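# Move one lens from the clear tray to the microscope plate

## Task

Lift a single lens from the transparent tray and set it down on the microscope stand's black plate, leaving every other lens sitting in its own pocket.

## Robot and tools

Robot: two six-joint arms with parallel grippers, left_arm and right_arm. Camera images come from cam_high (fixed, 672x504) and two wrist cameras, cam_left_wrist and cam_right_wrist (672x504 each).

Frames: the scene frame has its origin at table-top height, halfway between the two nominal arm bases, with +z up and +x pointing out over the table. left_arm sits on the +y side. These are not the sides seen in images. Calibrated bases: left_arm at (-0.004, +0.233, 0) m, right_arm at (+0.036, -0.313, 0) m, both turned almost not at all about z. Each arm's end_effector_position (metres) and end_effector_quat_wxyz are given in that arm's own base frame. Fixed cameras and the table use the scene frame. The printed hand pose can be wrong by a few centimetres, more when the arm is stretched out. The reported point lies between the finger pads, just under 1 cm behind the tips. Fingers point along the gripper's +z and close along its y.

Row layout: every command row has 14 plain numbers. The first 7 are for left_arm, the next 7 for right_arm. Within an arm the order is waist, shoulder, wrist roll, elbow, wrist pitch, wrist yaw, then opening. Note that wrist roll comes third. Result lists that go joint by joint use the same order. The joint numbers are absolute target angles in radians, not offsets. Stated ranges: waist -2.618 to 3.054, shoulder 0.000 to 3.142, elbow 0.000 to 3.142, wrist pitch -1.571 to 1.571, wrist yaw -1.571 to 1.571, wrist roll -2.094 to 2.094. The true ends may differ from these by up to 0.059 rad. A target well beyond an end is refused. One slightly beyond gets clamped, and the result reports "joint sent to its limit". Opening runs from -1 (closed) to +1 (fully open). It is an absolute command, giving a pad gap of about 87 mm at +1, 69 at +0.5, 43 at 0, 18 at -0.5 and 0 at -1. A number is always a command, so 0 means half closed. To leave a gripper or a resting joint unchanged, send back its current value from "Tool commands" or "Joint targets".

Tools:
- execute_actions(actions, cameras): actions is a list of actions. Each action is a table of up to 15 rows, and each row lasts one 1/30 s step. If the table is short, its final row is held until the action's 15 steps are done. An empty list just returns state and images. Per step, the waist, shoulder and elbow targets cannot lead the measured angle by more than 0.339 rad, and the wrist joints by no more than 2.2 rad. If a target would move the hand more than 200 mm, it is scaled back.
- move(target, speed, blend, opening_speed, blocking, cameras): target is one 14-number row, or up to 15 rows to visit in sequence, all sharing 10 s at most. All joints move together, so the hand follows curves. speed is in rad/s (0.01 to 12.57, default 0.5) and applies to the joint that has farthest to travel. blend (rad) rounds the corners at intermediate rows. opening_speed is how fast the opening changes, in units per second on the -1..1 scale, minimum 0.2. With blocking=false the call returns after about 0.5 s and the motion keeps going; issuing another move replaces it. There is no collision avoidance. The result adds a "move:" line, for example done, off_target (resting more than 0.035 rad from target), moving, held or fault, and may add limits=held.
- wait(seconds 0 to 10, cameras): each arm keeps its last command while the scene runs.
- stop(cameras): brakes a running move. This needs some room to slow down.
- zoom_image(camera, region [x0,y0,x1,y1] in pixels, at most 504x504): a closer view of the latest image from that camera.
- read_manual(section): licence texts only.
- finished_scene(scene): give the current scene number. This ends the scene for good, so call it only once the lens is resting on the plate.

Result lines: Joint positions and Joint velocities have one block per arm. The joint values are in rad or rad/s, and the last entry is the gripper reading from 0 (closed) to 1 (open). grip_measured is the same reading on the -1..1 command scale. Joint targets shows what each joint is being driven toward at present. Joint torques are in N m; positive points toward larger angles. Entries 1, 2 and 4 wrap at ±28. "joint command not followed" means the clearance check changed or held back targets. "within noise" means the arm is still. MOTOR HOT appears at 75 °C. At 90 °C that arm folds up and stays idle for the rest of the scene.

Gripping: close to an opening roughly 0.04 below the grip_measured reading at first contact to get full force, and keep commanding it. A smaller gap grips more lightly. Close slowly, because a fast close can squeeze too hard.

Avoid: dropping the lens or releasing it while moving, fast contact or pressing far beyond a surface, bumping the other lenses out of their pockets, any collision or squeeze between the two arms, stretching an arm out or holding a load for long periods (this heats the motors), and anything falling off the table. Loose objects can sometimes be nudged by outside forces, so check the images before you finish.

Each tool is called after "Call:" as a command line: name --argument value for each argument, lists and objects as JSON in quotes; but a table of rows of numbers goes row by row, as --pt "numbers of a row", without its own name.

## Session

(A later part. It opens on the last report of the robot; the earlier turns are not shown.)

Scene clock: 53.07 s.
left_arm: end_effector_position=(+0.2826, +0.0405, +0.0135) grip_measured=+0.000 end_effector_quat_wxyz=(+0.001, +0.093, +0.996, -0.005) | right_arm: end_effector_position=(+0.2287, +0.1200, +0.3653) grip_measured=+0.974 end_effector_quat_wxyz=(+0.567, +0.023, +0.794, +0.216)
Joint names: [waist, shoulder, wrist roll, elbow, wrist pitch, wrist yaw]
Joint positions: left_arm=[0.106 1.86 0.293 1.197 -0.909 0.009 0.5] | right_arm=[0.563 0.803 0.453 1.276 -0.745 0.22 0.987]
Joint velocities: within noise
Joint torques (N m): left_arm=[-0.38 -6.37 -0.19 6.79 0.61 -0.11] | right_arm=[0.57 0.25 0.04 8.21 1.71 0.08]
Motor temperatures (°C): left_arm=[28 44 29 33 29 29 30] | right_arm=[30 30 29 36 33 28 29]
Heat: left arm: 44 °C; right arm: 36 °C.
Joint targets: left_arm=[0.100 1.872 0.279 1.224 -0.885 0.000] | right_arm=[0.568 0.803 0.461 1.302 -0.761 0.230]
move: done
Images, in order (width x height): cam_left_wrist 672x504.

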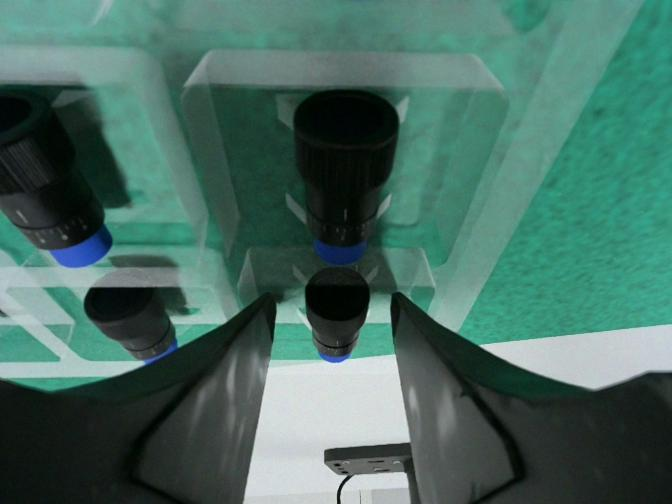

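Call:
move --target '[0.100, 1.872, 0.279, 1.215, -0.887, 0.0, -0.6, 0.568, 0.803, 0.461, 1.302, -0.761, 0.230, 1.0]' --speed 0.08 --opening_speed 0.35 --cameras '["cam_left_wrist"]'

Call:
zoom_image --camera "cam_left_wrist" --region '[200, 200, 460, 380]'

Scene clock: 55.53 s.
left_arm: end_effector_position=(+0.2839, +0.0406, +0.0133) grip_measured=-0.470 end_effector_quat_wxyz=(+0.003, +0.093, +0.996, -0.003) | right_arm: end_effector_position=(+0.2287, +0.1200, +0.3653) grip_measured=+0.974 end_effector_quat_wxyz=(+0.567, +0.023, +0.794, +0.216)
Joint names: [waist, shoulder, wrist roll, elbow, wrist pitch, wrist yaw]
Joint positions: left_arm=[0.105 1.86 0.291 1.197 -0.904 0.008 0.265] | right_arm=[0.563 0.803 0.453 1.276 -0.745 0.22 0.987]
Joint velocities: within noise
Joint torques (N m): left_arm=[-0.31 -6.34 -0.17 6.08 0.54 -0.1] | right_arm=[0.54 0.27 0.1 8.24 1.68 0.08]
Motor temperatures (°C): left_arm=[28 43 29 33 29 29 30] | right_arm=[30 30 29 36 33 28 29]
Heat: left arm: 43 °C; right arm: 36 °C.
Joint targets: left_arm=[0.100 1.872 0.279 1.215 -0.887 0.000] | right_arm=[0.568 0.803 0.461 1.302 -0.761 0.230]
move: done
Images, in order (width x height): cam_left_wrist 672x504.

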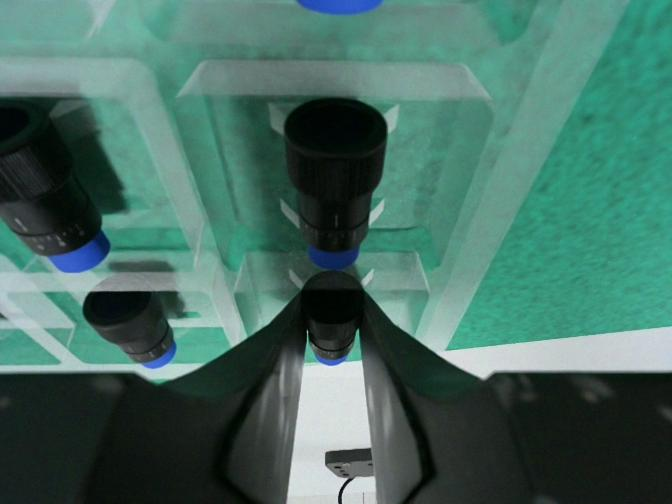

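Scaled by 1.938.

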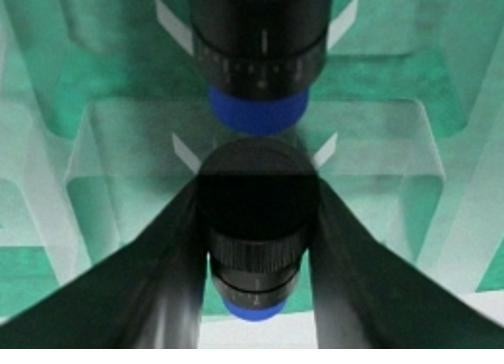

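Call:
move --target '[0.100, 1.835, 0.279, 1.258, -0.965, 0.0, -0.6, 0.568, 0.803, 0.461, 1.302, -0.761, 0.230, 1.0]' --speed 0.1 --cameras '["cam_left_wrist"]'

Scene clock: 57.57 s.
left_arm: end_effector_position=(+0.2833, +0.0405, +0.0215) grip_measured=-0.470 end_effector_quat_wxyz=(-0.005, +0.093, +0.996, -0.005) | right_arm: end_effector_position=(+0.2287, +0.1200, +0.3653) grip_measured=+0.974 end_effector_quat_wxyz=(+0.567, +0.023, +0.794, +0.216)
Joint names: [waist, shoulder, wrist roll, elbow, wrist pitch, wrist yaw]
Joint positions: left_arm=[0.105 1.86 0.291 1.23 -0.952 0.008 0.265] | right_arm=[0.563 0.803 0.453 1.276 -0.745 0.22 0.987]
Joint velocities: within noise
Joint torques (N m): left_arm=[-0.28 -9.89 -0.17 6.97 0.17 -0.1] | right_arm=[0.61 0.32 0.06 8.27 1.67 0.11]
Motor temperatures (°C): left_arm=[28 43 29 34 29 29 30] | right_arm=[30 30 29 36 34 28 29]
Heat: left arm: 43 °C; right arm: 36 °C.
Joint targets: left_arm=[0.100 1.835 0.279 1.258 -0.965 0.000] | right_arm=[0.568 0.803 0.461 1.302 -0.761 0.230]
move: done
Images, in order (width x height): cam_left_wrist 672x504.

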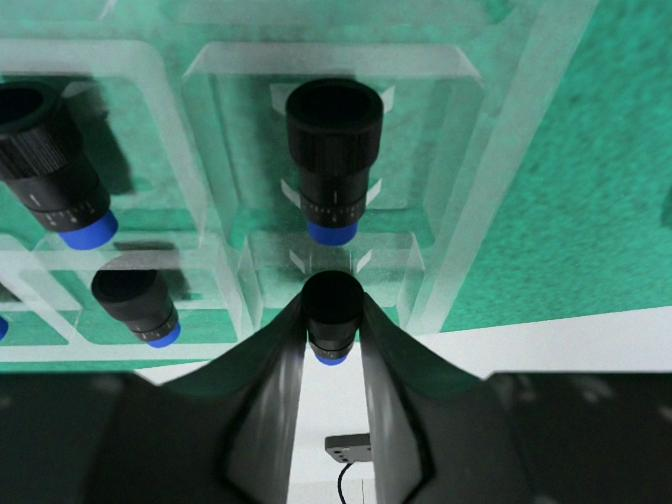

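Call:
move --pt "0.100 1.775 0.279 1.350 -1.104 0.0 -0.6 0.568 0.803 0.461 1.302 -0.761 0.230 1.0" --pt "-0.301 1.965 -1.909 1.508 -1.105 0.0 -0.6 0.568 0.803 0.461 1.302 -0.761 0.230 1.0" --speed '[0.3,0.9]'

Scene clock: 62.27 s.
left_arm: end_effector_position=(+0.3490, -0.1500, +0.0502) grip_measured=-0.470 end_effector_quat_wxyz=(+0.003, +0.716, -0.698, +0.002) | right_arm: end_effector_position=(+0.2287, +0.1200, +0.3653) grip_measured=+0.974 end_effector_quat_wxyz=(+0.567, +0.023, +0.794, +0.216)
Joint names: [waist, shoulder, wrist roll, elbow, wrist pitch, wrist yaw]
Joint positions: left_arm=[-0.298 1.955 -1.894 1.479 -1.094 0.008 0.265] | right_arm=[0.563 0.803 0.453 1.276 -0.745 0.22 0.987]
Joint velocities: within noise
Joint torques (N m): left_arm=[-0.1 -7.49 -0.19 7.21 0.13 -0.17] | right_arm=[0.61 0.21 0.1 8.16 1.68 0.08]
Motor temperatures (°C): left_arm=[28 43 29 34 29 29 31] | right_arm=[30 30 29 37 34 28 29]
Heat: left arm: 43 °C; right arm: 37 °C.
Joint targets: left_arm=[-0.301 1.965 -1.909 1.508 -1.105 0.000] | right_arm=[0.568 0.803 0.461 1.302 -0.761 0.230]
move: done

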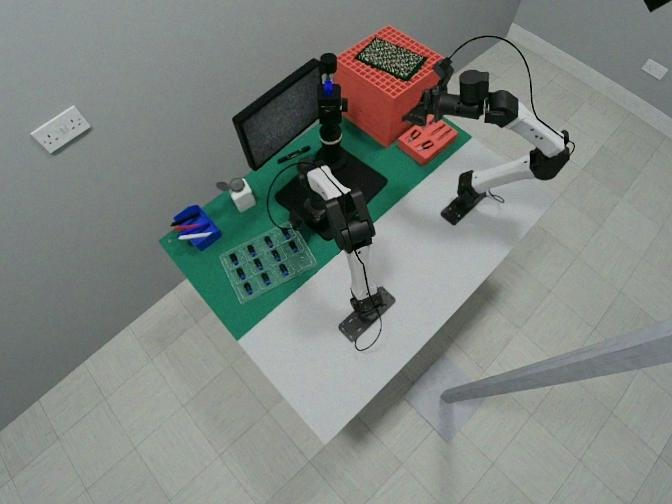

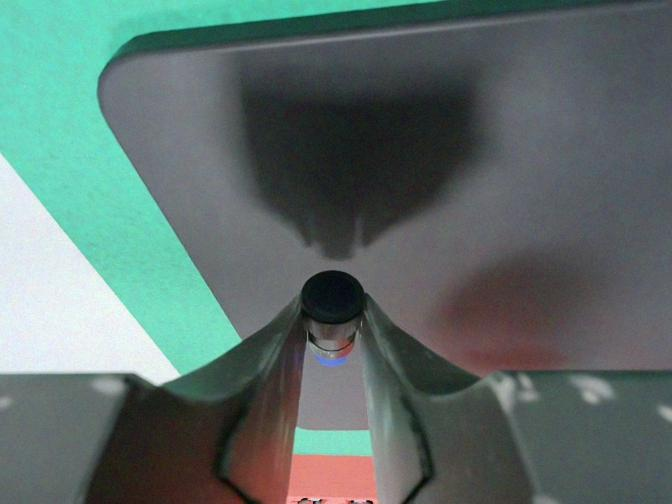

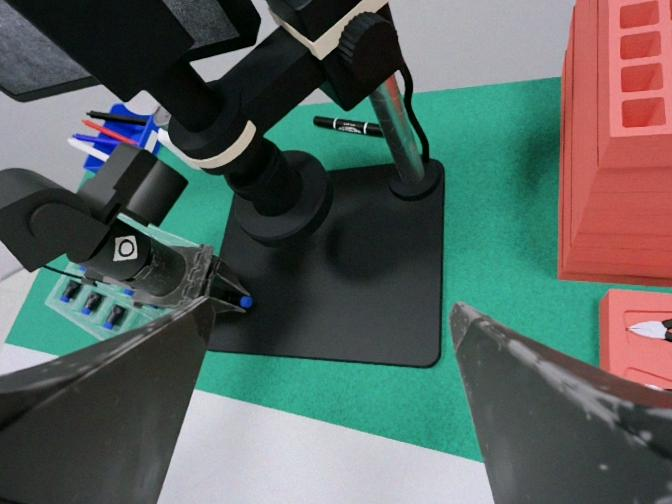

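Call:
move --target '[-0.301, 1.985, -1.909, 1.424, -1.011, 0.0, -0.6, 0.568, 0.803, 0.461, 1.302, -0.761, 0.230, 1.0]' --speed 0.2 --cameras '[]'

Call:
move --target '[-0.301, 1.9875, -1.909, 1.419, -1.004, 0.0, -0.6, 0.568, 0.803, 0.461, 1.302, -0.761, 0.230, 1.0]' --speed 0.1 --cameras '[]'

Call:
move --target '[-0.301, 1.9885, -1.909, 1.4165, -1.0005, 0.0, -0.6, 0.568, 0.803, 0.461, 1.302, -0.761, 0.230, 1.0]' --speed 0.1 --cameras '["cam_left_wrist","cam_right_wrist"]'

Scene clock: 63.97 s.
left_arm: end_effector_position=(+0.3489, -0.1500, +0.0305) grip_measured=-0.470 end_effector_quat_wxyz=(+0.004, +0.716, -0.698, +0.001) | right_arm: end_effector_position=(+0.2287, +0.1200, +0.3653) grip_measured=+0.974 end_effector_quat_wxyz=(+0.567, +0.023, +0.794, +0.216)
Joint names: [waist, shoulder, wrist roll, elbow, wrist pitch, wrist yaw]
Joint positions: left_arm=[-0.298 1.977 -1.895 1.43 -1.026 0.008 0.265] | right_arm=[0.563 0.803 0.453 1.276 -0.745 0.22 0.987]
Joint velocities: within noise
Joint torques (N m): left_arm=[-0.1 -7.8 -0.19 4.23 0.42 -0.18] | right_arm=[0.68 0.28 0.07 8.27 1.68 0.1]
Motor temperatures (°C): left_arm=[28 43 29 34 29 29 31] | right_arm=[30 30 29 37 34 28 29]
Heat: left arm: 43 °C; right arm: 37 °C.
Joint targets: left_arm=[-0.301 1.985 -1.909 1.424 -1.011 0.000] | right_arm=[0.568 0.803 0.461 1.302 -0.761 0.230]
move: done
No camera images: "cameras" was empty.

Scene clock: 64.67 s.
left_arm: end_effector_position=(+0.3506, -0.1505, +0.0306) grip_measured=-0.470 end_effector_quat_wxyz=(+0.002, +0.716, -0.698, +0.004) | right_arm: end_effector_position=(+0.2287, +0.1200, +0.3653) grip_measured=+0.974 end_effector_quat_wxyz=(+0.567, +0.023, +0.794, +0.216)
Joint names: [waist, shoulder, wrist roll, elbow, wrist pitch, wrist yaw]
Joint positions: left_arm=[-0.298 1.977 -1.895 1.43 -1.019 0.008 0.265] | right_arm=[0.563 0.803 0.453 1.276 -0.745 0.22 0.987]
Joint velocities: within noise
Joint torques (N m): left_arm=[-0.1 -7.58 -0.19 3.84 0.43 -0.18] | right_arm=[0.61 0.4 0.09 8.25 1.71 0.09]
Motor temperatures (°C): left_arm=[28 43 29 34 29 29 31] | right_arm=[30 30 29 37 34 28 29]
Heat: left arm: 43 °C; right arm: 37 °C.
Joint targets: left_arm=[-0.301 1.988 -1.909 1.419 -1.004 0.000] | right_arm=[0.568 0.803 0.461 1.302 -0.761 0.230]
move: done
No camera images: "cameras" was empty.

Scene clock: 65.37 s.
left_arm: end_effector_position=(+0.3496, -0.1502, +0.0291) grip_measured=-0.470 end_effector_quat_wxyz=(+0.003, +0.716, -0.698, +0.003) | right_arm: end_effector_position=(+0.2287, +0.1200, +0.3653) grip_measured=+0.974 end_effector_quat_wxyz=(+0.567, +0.023, +0.794, +0.216)
Joint names: [waist, shoulder, wrist roll, elbow, wrist pitch, wrist yaw]
Joint positions: left_arm=[-0.298 1.977 -1.895 1.424 -1.015 0.008 0.265] | right_arm=[0.563 0.803 0.453 1.276 -0.745 0.22 0.987]
Joint velocities: within noise
Joint torques (N m): left_arm=[-0.1 -7.46 -0.19 4.12 0.43 -0.18] | right_arm=[0.42 0.43 0.13 8.12 1.71 0.07]
Motor temperatures (°C): left_arm=[28 42 29 34 29 29 31] | right_arm=[30 30 29 37 34 28 29]
Heat: left arm: 42 °C; right arm: 37 °C.
Joint targets: left_arm=[-0.301 1.989 -1.909 1.416 -1.000 0.000] | right_arm=[0.568 0.803 0.461 1.302 -0.761 0.230]
move: done
Images, in order (width x height): cam_left_wrist 672x504, cam_right_wrist 672x504.

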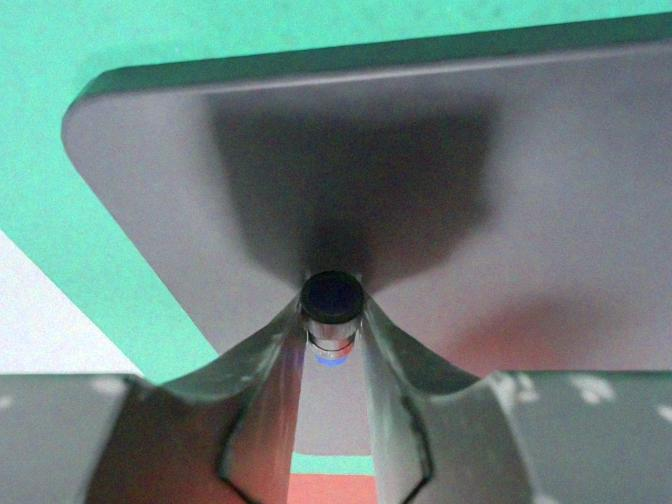

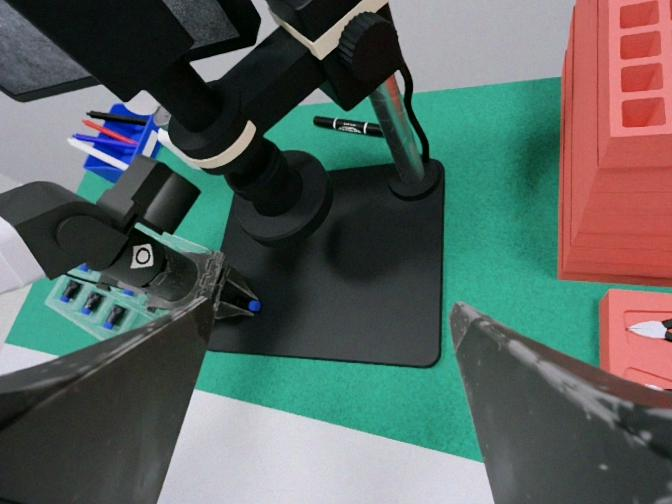

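Call:
move --target '[-0.301, 1.9897, -1.909, 1.4137, -0.9969, 0.0, -0.6, 0.568, 0.803, 0.461, 1.302, -0.761, 0.230, 1.0]' --speed 0.1 --cameras '[]'

Call:
move --target '[-0.301, 1.9909, -1.909, 1.4110, -0.9933, 0.0, -0.6, 0.568, 0.803, 0.461, 1.302, -0.761, 0.230, 1.0]' --speed 0.1 --cameras '["cam_left_wrist"]'

Scene clock: 66.50 s.
left_arm: end_effector_position=(+0.3504, -0.1504, +0.0292) grip_measured=-0.470 end_effector_quat_wxyz=(+0.002, +0.716, -0.698, +0.004) | right_arm: end_effector_position=(+0.2287, +0.1200, +0.3653) grip_measured=+0.974 end_effector_quat_wxyz=(+0.567, +0.023, +0.794, +0.216)
Joint names: [waist, shoulder, wrist roll, elbow, wrist pitch, wrist yaw]
Joint positions: left_arm=[-0.298 1.977 -1.895 1.424 -1.012 0.008 0.265] | right_arm=[0.563 0.803 0.453 1.276 -0.745 0.22 0.987]
Joint velocities: within noise
Joint torques (N m): left_arm=[-0.13 -7.38 -0.2 3.89 0.43 -0.17] | right_arm=[0.62 0.32 0.1 8.4 1.71 0.13]
Motor temperatures (°C): left_arm=[28 42 29 34 29 29 31] | right_arm=[30 30 29 37 34 28 29]
Heat: left arm: 42 °C; right arm: 37 °C.
Joint targets: left_arm=[-0.301 1.990 -1.909 1.414 -0.997 0.000] | right_arm=[0.568 0.803 0.461 1.302 -0.761 0.230]
move: done
No camera images: "cameras" was empty.

Scene clock: 67.20 s.
left_arm: end_effector_position=(+0.3496, -0.1502, +0.0279) grip_measured=-0.470 end_effector_quat_wxyz=(+0.002, +0.716, -0.698, +0.004) | right_arm: end_effector_position=(+0.2287, +0.1200, +0.3653) grip_measured=+0.974 end_effector_quat_wxyz=(+0.567, +0.023, +0.794, +0.216)
Joint names: [waist, shoulder, wrist roll, elbow, wrist pitch, wrist yaw]
Joint positions: left_arm=[-0.298 1.977 -1.895 1.419 -1.008 0.008 0.265] | right_arm=[0.563 0.803 0.453 1.276 -0.745 0.22 0.987]
Joint velocities: within noise
Joint torques (N m): left_arm=[-0.12 -7.23 -0.19 4.11 0.43 -0.17] | right_arm=[0.69 0.31 0.08 8.14 1.69 0.05]
Motor temperatures (°C): left_arm=[28 42 29 34 29 29 31] | right_arm=[30 30 29 37 34 28 29]
Heat: left arm: 42 °C; right arm: 37 °C.
Joint targets: left_arm=[-0.301 1.991 -1.909 1.411 -0.993 0.000] | right_arm=[0.568 0.803 0.461 1.302 -0.761 0.230]
move: done
Images, in order (width x height): cam_left_wrist 672x504.

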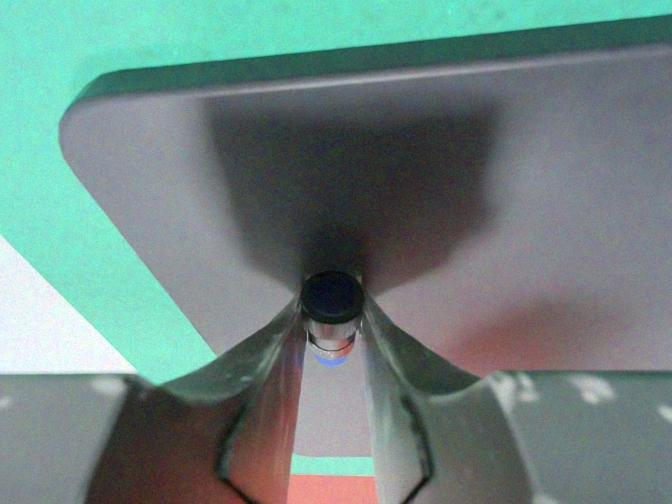

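Call:
move --target '[-0.301, 1.9921, -1.909, 1.4085, -0.9899, 0.0, -0.6, 0.568, 0.803, 0.461, 1.302, -0.761, 0.230, 1.0]' --speed 0.1 --cameras '[]'

Call:
move --target '[-0.301, 1.9933, -1.909, 1.4060, -0.9865, 0.0, -0.6, 0.568, 0.803, 0.461, 1.302, -0.761, 0.230, 1.0]' --speed 0.1 --cameras '["cam_left_wrist"]'

Call:
zoom_image --camera "cam_left_wrist" --region '[250, 220, 420, 380]'

Scene clock: 68.33 s.
left_arm: end_effector_position=(+0.3498, -0.1503, +0.0274) grip_measured=-0.470 end_effector_quat_wxyz=(+0.002, +0.716, -0.698, +0.004) | right_arm: end_effector_position=(+0.2287, +0.1200, +0.3653) grip_measured=+0.974 end_effector_quat_wxyz=(+0.567, +0.023, +0.794, +0.216)
Joint names: [waist, shoulder, wrist roll, elbow, wrist pitch, wrist yaw]
Joint positions: left_arm=[-0.298 1.979 -1.895 1.419 -1.007 0.008 0.265] | right_arm=[0.563 0.803 0.453 1.276 -0.745 0.22 0.987]
Joint velocities: within noise
Joint torques (N m): left_arm=[-0.1 -7.27 -0.18 3.89 0.46 -0.18] | right_arm=[0.75 0.25 0.09 8.21 1.74 0.09]
Motor temperatures (°C): left_arm=[28 42 29 34 29 29 31] | right_arm=[30 30 29 37 34 28 29]
Heat: left arm: 42 °C; right arm: 37 °C.
Joint targets: left_arm=[-0.301 1.992 -1.909 1.409 -0.990 0.000] | right_arm=[0.568 0.803 0.461 1.302 -0.761 0.230]
move: done
No camera images: "cameras" was empty.

Scene clock: 69.03 s.
left_arm: end_effector_position=(+0.3498, -0.1503, +0.0274) grip_measured=-0.470 end_effector_quat_wxyz=(+0.002, +0.716, -0.698, +0.004) | right_arm: end_effector_position=(+0.2287, +0.1200, +0.3652) grip_measured=+0.974 end_effector_quat_wxyz=(+0.567, +0.023, +0.794, +0.216)
Joint names: [waist, shoulder, wrist roll, elbow, wrist pitch, wrist yaw]
Joint positions: left_arm=[-0.298 1.979 -1.895 1.419 -1.007 0.008 0.265] | right_arm=[0.563 0.803 0.453 1.276 -0.746 0.22 0.987]
Joint velocities: within noise
Joint torques (N m): left_arm=[-0.09 -7.16 -0.19 3.69 0.49 -0.18] | right_arm=[0.51 0.4 0.02 8.18 1.7 0.1]
Motor temperatures (°C): left_arm=[28 42 29 34 29 29 31] | right_arm=[30 30 29 37 34 28 29]
Heat: left arm: 42 °C; right arm: 37 °C.
Joint targets: left_arm=[-0.301 1.993 -1.909 1.406 -0.987 0.000] | right_arm=[0.568 0.803 0.461 1.302 -0.761 0.230]
move: done
Images, in order (width x height): cam_left_wrist 672x504.

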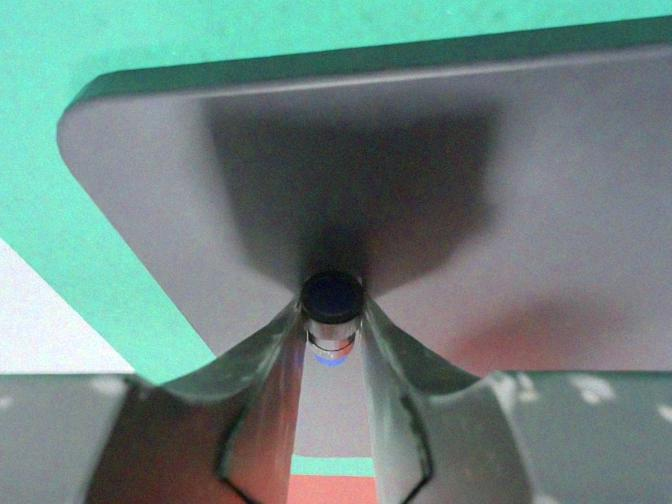

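Scaled by 2.965.

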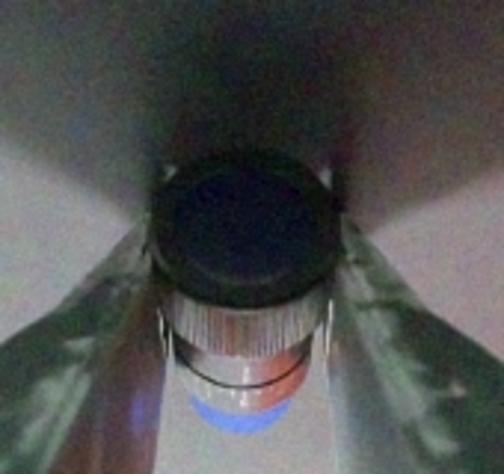

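Call:
move --target '[-0.301, 1.9927, -1.909, 1.4075, -0.9885, 0.0, -0.49, 0.568, 0.803, 0.461, 1.302, -0.761, 0.230, 1.0]' --speed 0.1 --opening_speed 0.3 --cameras '[]'

Call:
move --target '[-0.301, 1.9927, -1.909, 1.4075, -0.9885, 0.0, -0.1, 0.568, 0.803, 0.461, 1.302, -0.761, 0.230, 1.0]' --speed 0.1 --opening_speed 0.3 --cameras '["cam_left_wrist"]'

Call:
zoom_image --camera "cam_left_wrist" --region '[250, 220, 420, 380]'

Call:
wait --seconds 0.5 --cameras '["cam_left_wrist"]'

Call:
zoom_image --camera "cam_left_wrist" --region '[250, 220, 420, 380]'

Scene clock: 70.53 s.
left_arm: end_effector_position=(+0.3498, -0.1503, +0.0274) grip_measured=-0.470 end_effector_quat_wxyz=(+0.002, +0.716, -0.698, +0.004) | right_arm: end_effector_position=(+0.2287, +0.1200, +0.3652) grip_measured=+0.974 end_effector_quat_wxyz=(+0.567, +0.023, +0.794, +0.216)
Joint names: [waist, shoulder, wrist roll, elbow, wrist pitch, wrist yaw]
Joint positions: left_arm=[-0.298 1.979 -1.895 1.419 -1.007 0.008 0.265] | right_arm=[0.563 0.803 0.453 1.276 -0.746 0.22 0.987]
Joint velocities: within noise
Joint torques (N m): left_arm=[-0.1 -7.23 -0.19 3.84 0.47 -0.17] | right_arm=[0.46 0.24 0.08 8.39 1.69 0.12]
Motor temperatures (°C): left_arm=[28 42 29 34 29 29 31] | right_arm=[30 30 29 37 34 28 29]
Heat: left arm: 42 °C; right arm: 37 °C.
Joint targets: left_arm=[-0.301 1.993 -1.909 1.408 -0.989 0.000] | right_arm=[0.568 0.803 0.461 1.302 -0.761 0.230]
move: done
No camera images: "cameras" was empty.

Scene clock: 72.03 s.
left_arm: end_effector_position=(+0.3498, -0.1503, +0.0274) grip_measured=-0.100 end_effector_quat_wxyz=(+0.002, +0.716, -0.698, +0.004) | right_arm: end_effector_position=(+0.2287, +0.1200, +0.3652) grip_measured=+0.974 end_effector_quat_wxyz=(+0.567, +0.023, +0.794, +0.216)
Joint names: [waist, shoulder, wrist roll, elbow, wrist pitch, wrist yaw]
Joint positions: left_arm=[-0.298 1.979 -1.895 1.419 -1.007 0.008 0.45] | right_arm=[0.563 0.803 0.453 1.276 -0.746 0.22 0.987]
Joint velocities: within noise
Joint torques (N m): left_arm=[-0.1 -7.2 -0.19 3.82 0.47 -0.18] | right_arm=[0.49 0.36 0.06 8.14 1.67 0.1]
Motor temperatures (°C): left_arm=[28 42 29 34 29 29 31] | right_arm=[30 30 29 37 34 28 29]
Heat: left arm: 42 °C; right arm: 37 °C.
Joint targets: left_arm=[-0.301 1.993 -1.909 1.408 -0.989 0.000] | right_arm=[0.568 0.803 0.461 1.302 -0.761 0.230]
move: done
Images, in order (width x height): cam_left_wrist 672x504.

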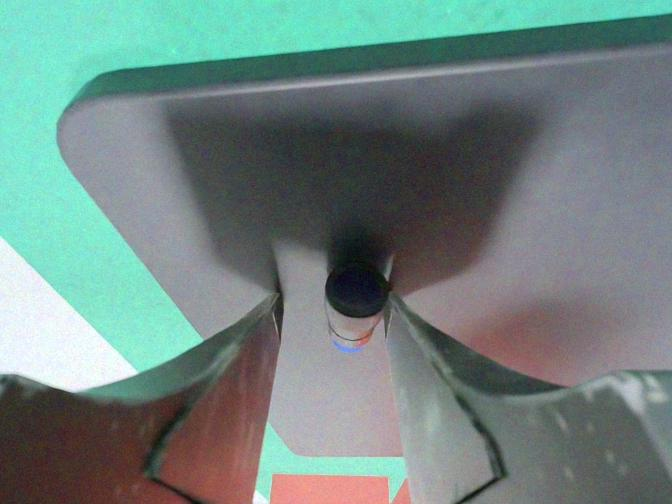

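Scaled by 2.965.

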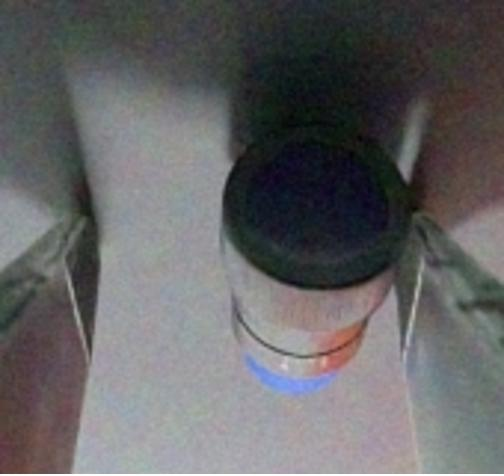

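Scene clock: 72.53 s.
left_arm: end_effector_position=(+0.3498, -0.1503, +0.0274) grip_measured=-0.100 end_effector_quat_wxyz=(+0.002, +0.716, -0.698, +0.004) | right_arm: end_effector_position=(+0.2287, +0.1200, +0.3652) grip_measured=+0.974 end_effector_quat_wxyz=(+0.567, +0.023, +0.794, +0.216)
Joint names: [waist, shoulder, wrist roll, elbow, wrist pitch, wrist yaw]
Joint positions: left_arm=[-0.298 1.979 -1.895 1.419 -1.007 0.008 0.45] | right_arm=[0.563 0.803 0.453 1.276 -0.746 0.22 0.987]
Joint velocities: within noise
Joint torques (N m): left_arm=[-0.1 -7.2 -0.19 3.84 0.47 -0.18] | right_arm=[0.46 0.5 0.07 8.24 1.67 0.11]
Motor temperatures (°C): left_arm=[28 42 29 34 29 29 31] | right_arm=[30 30 29 37 34 28 29]
Heat: left arm: 42 °C; right arm: 37 °C.
Joint targets: left_arm=[-0.301 1.993 -1.909 1.408 -0.989 0.000] | right_arm=[0.568 0.803 0.461 1.302 -0.761 0.230]
Tool commands: left_gripper/opening=-0.1 right_gripper/opening=+1.0
wait: 0.50 s; at rest by 0.17 s
Images, in order (width x height): cam_left_wrist 672x504.

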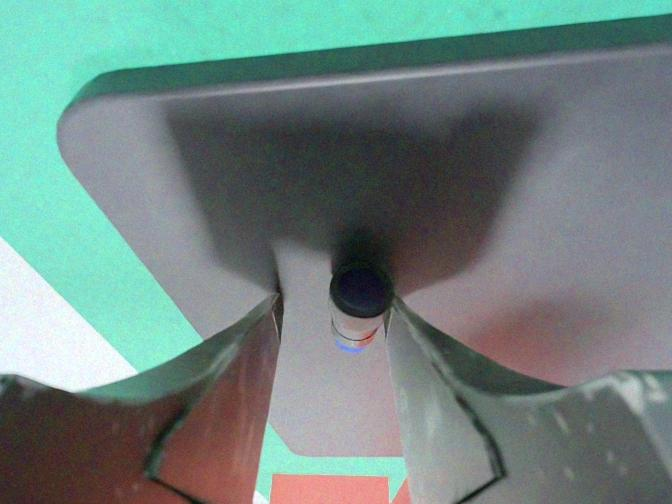

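Scaled by 2.965.

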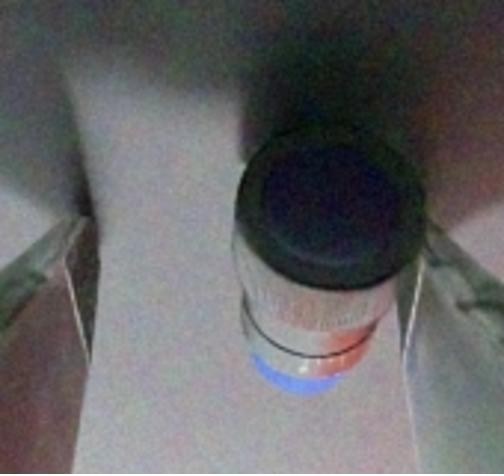

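Call:
wait --seconds 0.7 --cameras '["cam_left_wrist"]'

Call:
zoom_image --camera "cam_left_wrist" --region '[250, 220, 420, 380]'

Scene clock: 74.63 s.
left_arm: end_effector_position=(+0.3498, -0.1503, +0.0274) grip_measured=-0.100 end_effector_quat_wxyz=(+0.002, +0.716, -0.698, +0.004) | right_arm: end_effector_position=(+0.2287, +0.1200, +0.3652) grip_measured=+0.974 end_effector_quat_wxyz=(+0.567, +0.023, +0.794, +0.216)
Joint names: [waist, shoulder, wrist roll, elbow, wrist pitch, wrist yaw]
Joint positions: left_arm=[-0.298 1.979 -1.895 1.419 -1.007 0.008 0.45] | right_arm=[0.563 0.803 0.453 1.276 -0.746 0.22 0.987]
Joint velocities: within noise
Joint torques (N m): left_arm=[-0.1 -7.23 -0.2 3.84 0.47 -0.18] | right_arm=[0.7 0.32 0.09 8.14 1.68 0.11]
Motor temperatures (°C): left_arm=[28 42 29 34 29 29 31] | right_arm=[30 30 29 37 35 28 29]
Heat: left arm: 42 °C; right arm: 37 °C.
Joint targets: left_arm=[-0.301 1.993 -1.909 1.408 -0.989 0.000] | right_arm=[0.568 0.803 0.461 1.302 -0.761 0.230]
Tool commands: left_gripper/opening=-0.1 right_gripper/opening=+1.0
wait: 0.70 s; at rest from the start
Images, in order (width x height): cam_left_wrist 672x504.

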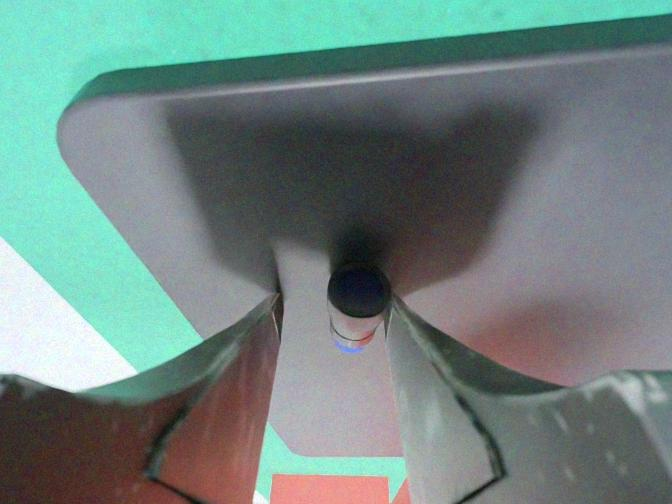

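Scaled by 2.965.

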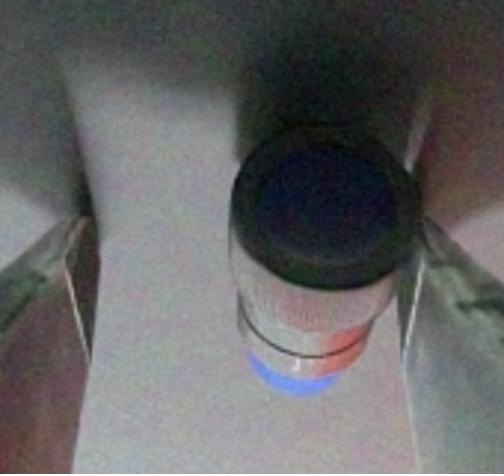

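Call:
wait --seconds 0.1 --cameras '["cam_left_wrist"]'

Call:
zoom_image --camera "cam_left_wrist" --region '[250, 220, 420, 380]'

Scene clock: 76.23 s.
left_arm: end_effector_position=(+0.3498, -0.1503, +0.0274) grip_measured=-0.100 end_effector_quat_wxyz=(+0.002, +0.716, -0.698, +0.004) | right_arm: end_effector_position=(+0.2287, +0.1200, +0.3652) grip_measured=+0.974 end_effector_quat_wxyz=(+0.567, +0.023, +0.794, +0.216)
Joint names: [waist, shoulder, wrist roll, elbow, wrist pitch, wrist yaw]
Joint positions: left_arm=[-0.298 1.979 -1.895 1.419 -1.007 0.008 0.45] | right_arm=[0.563 0.803 0.453 1.276 -0.746 0.22 0.987]
Joint velocities: within noise
Joint torques (N m): left_arm=[-0.09 -7.2 -0.19 3.82 0.47 -0.17] | right_arm=[0.39 0.32 0.04 8.28 1.67 0.11]
Motor temperatures (°C): left_arm=[28 42 29 34 29 29 31] | right_arm=[30 30 29 37 35 28 29]
Heat: left arm: 42 °C; right arm: 37 °C.
Joint targets: left_arm=[-0.301 1.993 -1.909 1.408 -0.989 0.000] | right_arm=[0.568 0.803 0.461 1.302 -0.761 0.230]
Tool commands: left_gripper/opening=-0.1 right_gripper/opening=+1.0
wait: 0.10 s; at rest from the start
Images, in order (width x height): cam_left_wrist 672x504.

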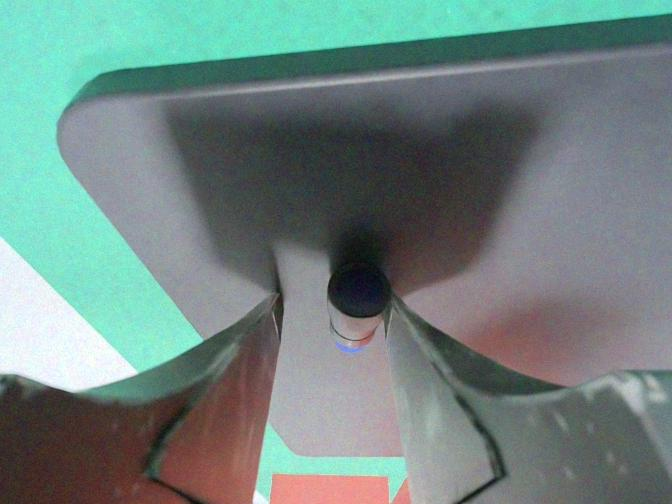

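Scaled by 2.965.

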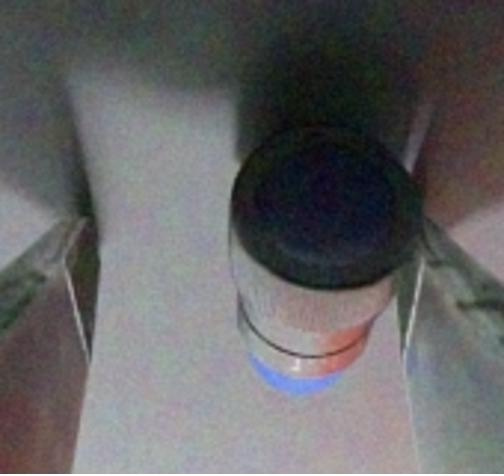

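Call:
move --target '[-0.301, 1.9927, -1.909, 1.4075, -0.9885, 0.0, 0.2, 0.568, 0.803, 0.461, 1.302, -0.761, 0.230, 1.0]' --speed 0.1 --opening_speed 0.5 --cameras '["cam_left_wrist"]'

Call:
wait --seconds 0.4 --cameras '["cam_left_wrist"]'

Call:
wait --seconds 0.6 --cameras '["cam_left_wrist"]'

Scene clock: 77.63 s.
left_arm: end_effector_position=(+0.3498, -0.1503, +0.0274) grip_measured=+0.200 end_effector_quat_wxyz=(+0.002, +0.716, -0.698, +0.004) | right_arm: end_effector_position=(+0.2287, +0.1200, +0.3652) grip_measured=+0.974 end_effector_quat_wxyz=(+0.567, +0.023, +0.794, +0.216)
Joint names: [waist, shoulder, wrist roll, elbow, wrist pitch, wrist yaw]
Joint positions: left_arm=[-0.298 1.979 -1.895 1.419 -1.007 0.008 0.6] | right_arm=[0.563 0.803 0.453 1.276 -0.746 0.22 0.987]
Joint velocities: within noise
Joint torques (N m): left_arm=[-0.1 -7.2 -0.2 3.81 0.47 -0.17] | right_arm=[0.66 0.34 0.09 8.21 1.69 0.09]
Motor temperatures (°C): left_arm=[28 42 29 33 29 29 30] | right_arm=[30 30 29 37 35 28 29]
Heat: left arm: 42 °C; right arm: 37 °C.
Joint targets: left_arm=[-0.301 1.993 -1.909 1.408 -0.989 0.000] | right_arm=[0.568 0.803 0.461 1.302 -0.761 0.230]
move: done
Images, in order (width x height): cam_left_wrist 672x504.

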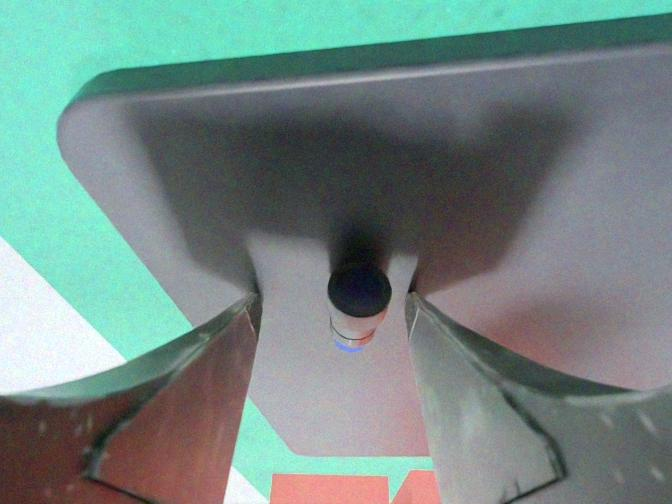

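Scene clock: 78.03 s.
left_arm: end_effector_position=(+0.3498, -0.1503, +0.0274) grip_measured=+0.200 end_effector_quat_wxyz=(+0.002, +0.716, -0.698, +0.004) | right_arm: end_effector_position=(+0.2287, +0.1200, +0.3652) grip_measured=+0.974 end_effector_quat_wxyz=(+0.567, +0.023, +0.794, +0.216)
Joint names: [waist, shoulder, wrist roll, elbow, wrist pitch, wrist yaw]
Joint positions: left_arm=[-0.298 1.979 -1.895 1.419 -1.007 0.008 0.6] | right_arm=[0.563 0.803 0.453 1.276 -0.746 0.22 0.987]
Joint velocities: within noise
Joint torques (N m): left_arm=[-0.1 -7.21 -0.19 3.84 0.47 -0.17] | right_arm=[0.5 0.54 0.09 8.2 1.71 0.1]
Motor temperatures (°C): left_arm=[28 42 29 33 29 29 30] | right_arm=[30 30 29 37 35 28 29]
Heat: left arm: 42 °C; right arm: 37 °C.
Joint targets: left_arm=[-0.301 1.993 -1.909 1.408 -0.989 0.000] | right_arm=[0.568 0.803 0.461 1.302 -0.761 0.230]
Tool commands: left_gripper/opening=+0.2 right_gripper/opening=+1.0
wait: 0.40 s; at rest by 0.17 s
Images, in order (width x height): cam_left_wrist 672x504.

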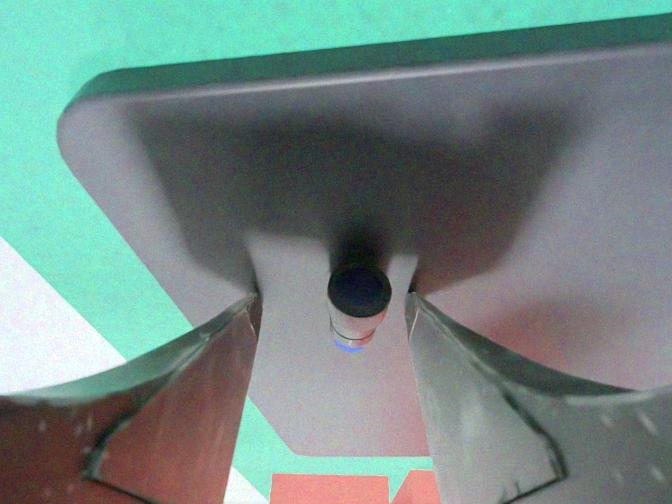

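Scene clock: 78.63 s.
left_arm: end_effector_position=(+0.3498, -0.1503, +0.0274) grip_measured=+0.200 end_effector_quat_wxyz=(+0.002, +0.716, -0.698, +0.004) | right_arm: end_effector_position=(+0.2287, +0.1200, +0.3652) grip_measured=+0.974 end_effector_quat_wxyz=(+0.567, +0.023, +0.794, +0.216)
Joint names: [waist, shoulder, wrist roll, elbow, wrist pitch, wrist yaw]
Joint positions: left_arm=[-0.298 1.979 -1.895 1.419 -1.007 0.008 0.6] | right_arm=[0.563 0.803 0.453 1.276 -0.746 0.22 0.987]
Joint velocities: within noise
Joint torques (N m): left_arm=[-0.09 -7.23 -0.19 3.82 0.48 -0.18] | right_arm=[0.5 0.38 0.05 8.2 1.72 0.09]
Motor temperatures (°C): left_arm=[28 42 29 33 29 29 30] | right_arm=[30 30 29 37 35 28 29]
Heat: left arm: 42 °C; right arm: 37 °C.
Joint targets: left_arm=[-0.301 1.993 -1.909 1.408 -0.989 0.000] | right_arm=[0.568 0.803 0.461 1.302 -0.761 0.230]
Tool commands: left_gripper/opening=+0.2 right_gripper/opening=+1.0
wait: 0.60 s; at rest by 0.17 s
Images, in order (width x height): cam_left_wrist 672x504.

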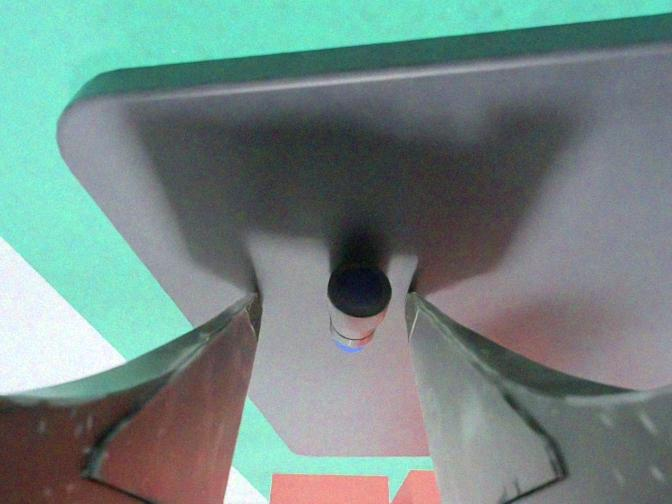

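Call:
move --target '[-0.301, 1.9927, -1.909, 1.4075, -0.9885, 0.0, 0.5, 0.568, 0.803, 0.461, 1.302, -0.761, 0.230, 1.0]' --speed 0.1 --opening_speed 0.5 --cameras '[]'

Call:
move --target '[-0.301, 1.975, -1.909, 1.508, -1.112, 0.0, 0.5, 0.568, 0.803, 0.461, 1.302, -0.761, 0.230, 1.0]' --speed 0.12

Scene clock: 79.97 s.
left_arm: end_effector_position=(+0.3498, -0.1503, +0.0274) grip_measured=+0.499 end_effector_quat_wxyz=(+0.003, +0.716, -0.698, +0.004) | right_arm: end_effector_position=(+0.2287, +0.1200, +0.3652) grip_measured=+0.974 end_effector_quat_wxyz=(+0.567, +0.023, +0.794, +0.216)
Joint names: [waist, shoulder, wrist roll, elbow, wrist pitch, wrist yaw]
Joint positions: left_arm=[-0.298 1.979 -1.895 1.419 -1.007 0.008 0.75] | right_arm=[0.563 0.803 0.453 1.276 -0.746 0.22 0.987]
Joint velocities: within noise
Joint torques (N m): left_arm=[-0.1 -7.2 -0.2 3.82 0.47 -0.18] | right_arm=[0.59 0.29 0.11 8.21 1.72 0.1]
Motor temperatures (°C): left_arm=[28 42 29 33 29 29 30] | right_arm=[30 30 29 37 35 28 29]
Heat: left arm: 42 °C; right arm: 37 °C.
Joint targets: left_arm=[-0.301 1.993 -1.909 1.408 -0.989 0.000] | right_arm=[0.568 0.803 0.461 1.302 -0.761 0.230]
move: done
No camera images: "cameras" was empty.

Scene clock: 81.53 s.
left_arm: end_effector_position=(+0.3470, -0.1495, +0.0421) grip_measured=+0.500 end_effector_quat_wxyz=(+0.009, +0.716, -0.698, -0.009) | right_arm: end_effector_position=(+0.2287, +0.1200, +0.3652) grip_measured=+0.974 end_effector_quat_wxyz=(+0.567, +0.023, +0.794, +0.216)
Joint names: [waist, shoulder, wrist roll, elbow, wrist pitch, wrist yaw]
Joint positions: left_arm=[-0.298 1.979 -1.895 1.481 -1.098 0.008 0.75] | right_arm=[0.563 0.803 0.453 1.276 -0.746 0.22 0.987]
Joint velocities: within noise
Joint torques (N m): left_arm=[-0.12 -8.91 -0.2 6.97 0.06 -0.17] | right_arm=[0.58 0.44 0.06 8.36 1.75 0.1]
Motor temperatures (°C): left_arm=[28 42 29 34 29 29 30] | right_arm=[30 30 29 37 35 28 29]
Heat: left arm: 42 °C; right arm: 37 °C.
Joint targets: left_arm=[-0.301 1.975 -1.909 1.508 -1.112 0.000] | right_arm=[0.568 0.803 0.461 1.302 -0.761 0.230]
move: done

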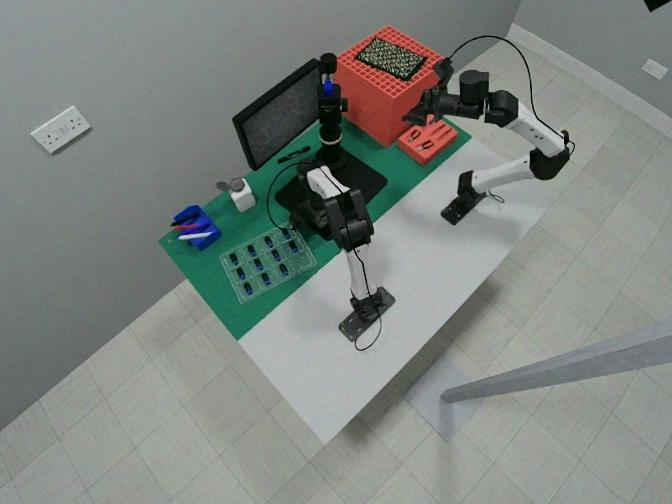

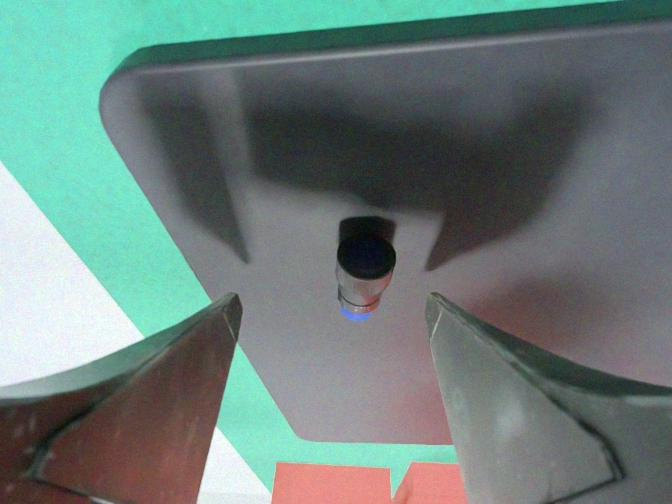

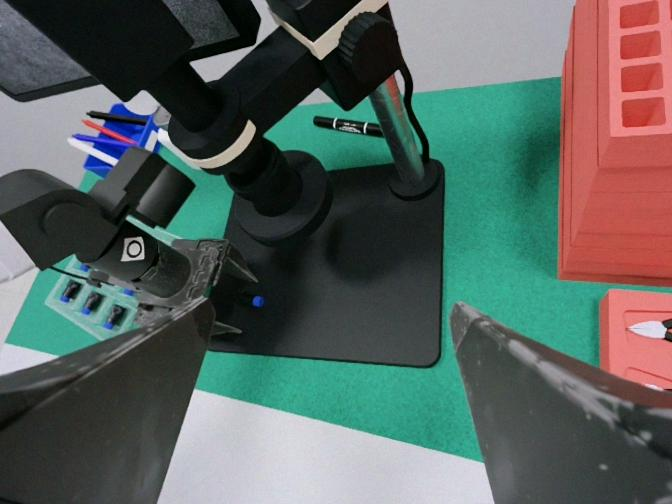

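Call:
move --target '[-0.301, 1.95, -1.909, 1.61, -1.235, 0.0, 0.5, 0.568, 0.803, 0.461, 1.302, -0.761, 0.230, 1.0]' --speed 0.25 --cameras '["cam_left_wrist"]'

Call:
wait --seconds 1.0

Call:
zoom_image --camera "cam_high" --region '[200, 170, 360, 310]'

Scene clock: 83.17 s.
left_arm: end_effector_position=(+0.3474, -0.1496, +0.0673) grip_measured=+0.500 end_effector_quat_wxyz=(+0.014, +0.716, -0.698, -0.018) | right_arm: end_effector_position=(+0.2287, +0.1200, +0.3652) grip_measured=+0.974 end_effector_quat_wxyz=(+0.567, +0.023, +0.794, +0.216)
Joint names: [waist, shoulder, wrist roll, elbow, wrist pitch, wrist yaw]
Joint positions: left_arm=[-0.298 1.979 -1.895 1.583 -1.221 0.008 0.75] | right_arm=[0.563 0.803 0.453 1.276 -0.746 0.22 0.987]
Joint velocities: within noise
Joint torques (N m): left_arm=[-0.1 -11.34 -0.19 7.01 0.01 -0.18] | right_arm=[0.57 0.32 0.06 8.31 1.7 0.09]
Motor temperatures (°C): left_arm=[28 42 29 34 29 29 30] | right_arm=[30 30 29 38 35 28 29]
Heat: left arm: 42 °C; right arm: 38 °C.
Joint targets: left_arm=[-0.301 1.950 -1.909 1.610 -1.235 0.000] | right_arm=[0.568 0.803 0.461 1.302 -0.761 0.230]
move: done
Images, in order (width x height): cam_left_wrist 672x504.

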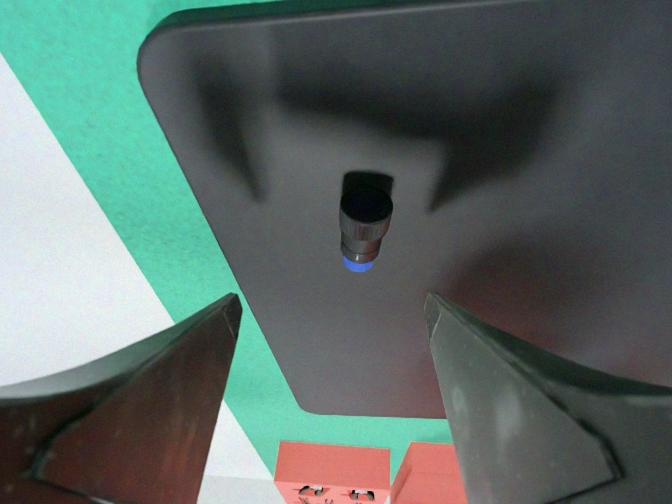

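Scene clock: 84.17 s.
left_arm: end_effector_position=(+0.3472, -0.1495, +0.0673) grip_measured=+0.500 end_effector_quat_wxyz=(+0.014, +0.716, -0.698, -0.019) | right_arm: end_effector_position=(+0.2287, +0.1200, +0.3652) grip_measured=+0.974 end_effector_quat_wxyz=(+0.567, +0.023, +0.794, +0.216)
Joint names: [waist, shoulder, wrist roll, elbow, wrist pitch, wrist yaw]
Joint positions: left_arm=[-0.298 1.979 -1.895 1.583 -1.221 0.008 0.75] | right_arm=[0.563 0.803 0.453 1.276 -0.746 0.22 0.987]
Joint velocities: within noise
Joint torques (N m): left_arm=[-0.1 -11.33 -0.19 6.99 0.02 -0.17] | right_arm=[0.58 0.35 0.09 8.06 1.73 0.08]
Motor temperatures (°C): left_arm=[28 43 29 34 29 29 30] | right_arm=[30 30 29 38 35 28 29]
Heat: left arm: 43 °C; right arm: 38 °C.
Joint targets: left_arm=[-0.301 1.950 -1.909 1.610 -1.235 0.000] | right_arm=[0.568 0.803 0.461 1.302 -0.761 0.230]
Tool commands: left_gripper/opening=+0.5 right_gripper/opening=+1.0
wait: 1.00 s; at rest by 0.17 s

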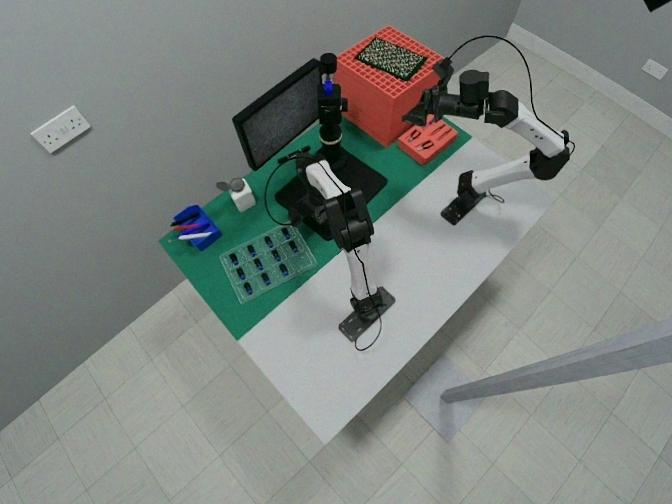

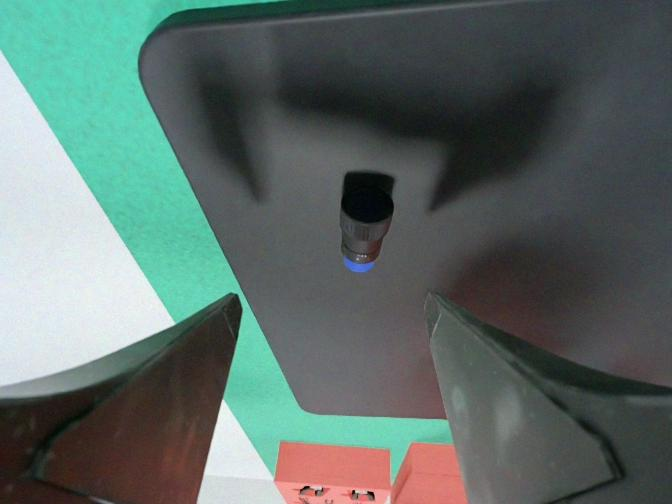

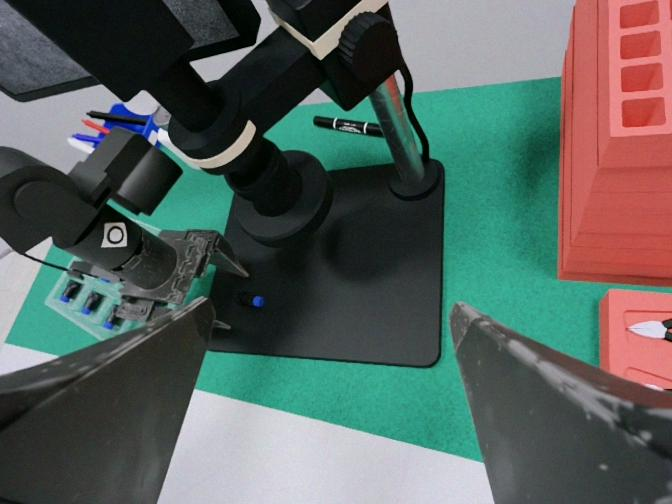

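Scaled by 3.150.

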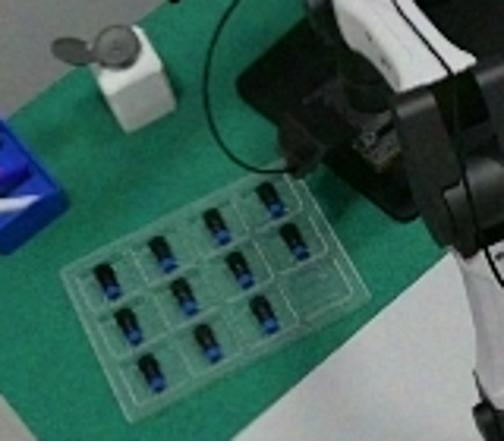

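Call:
finished_scene --scene 2

The scene is finished: the task was done.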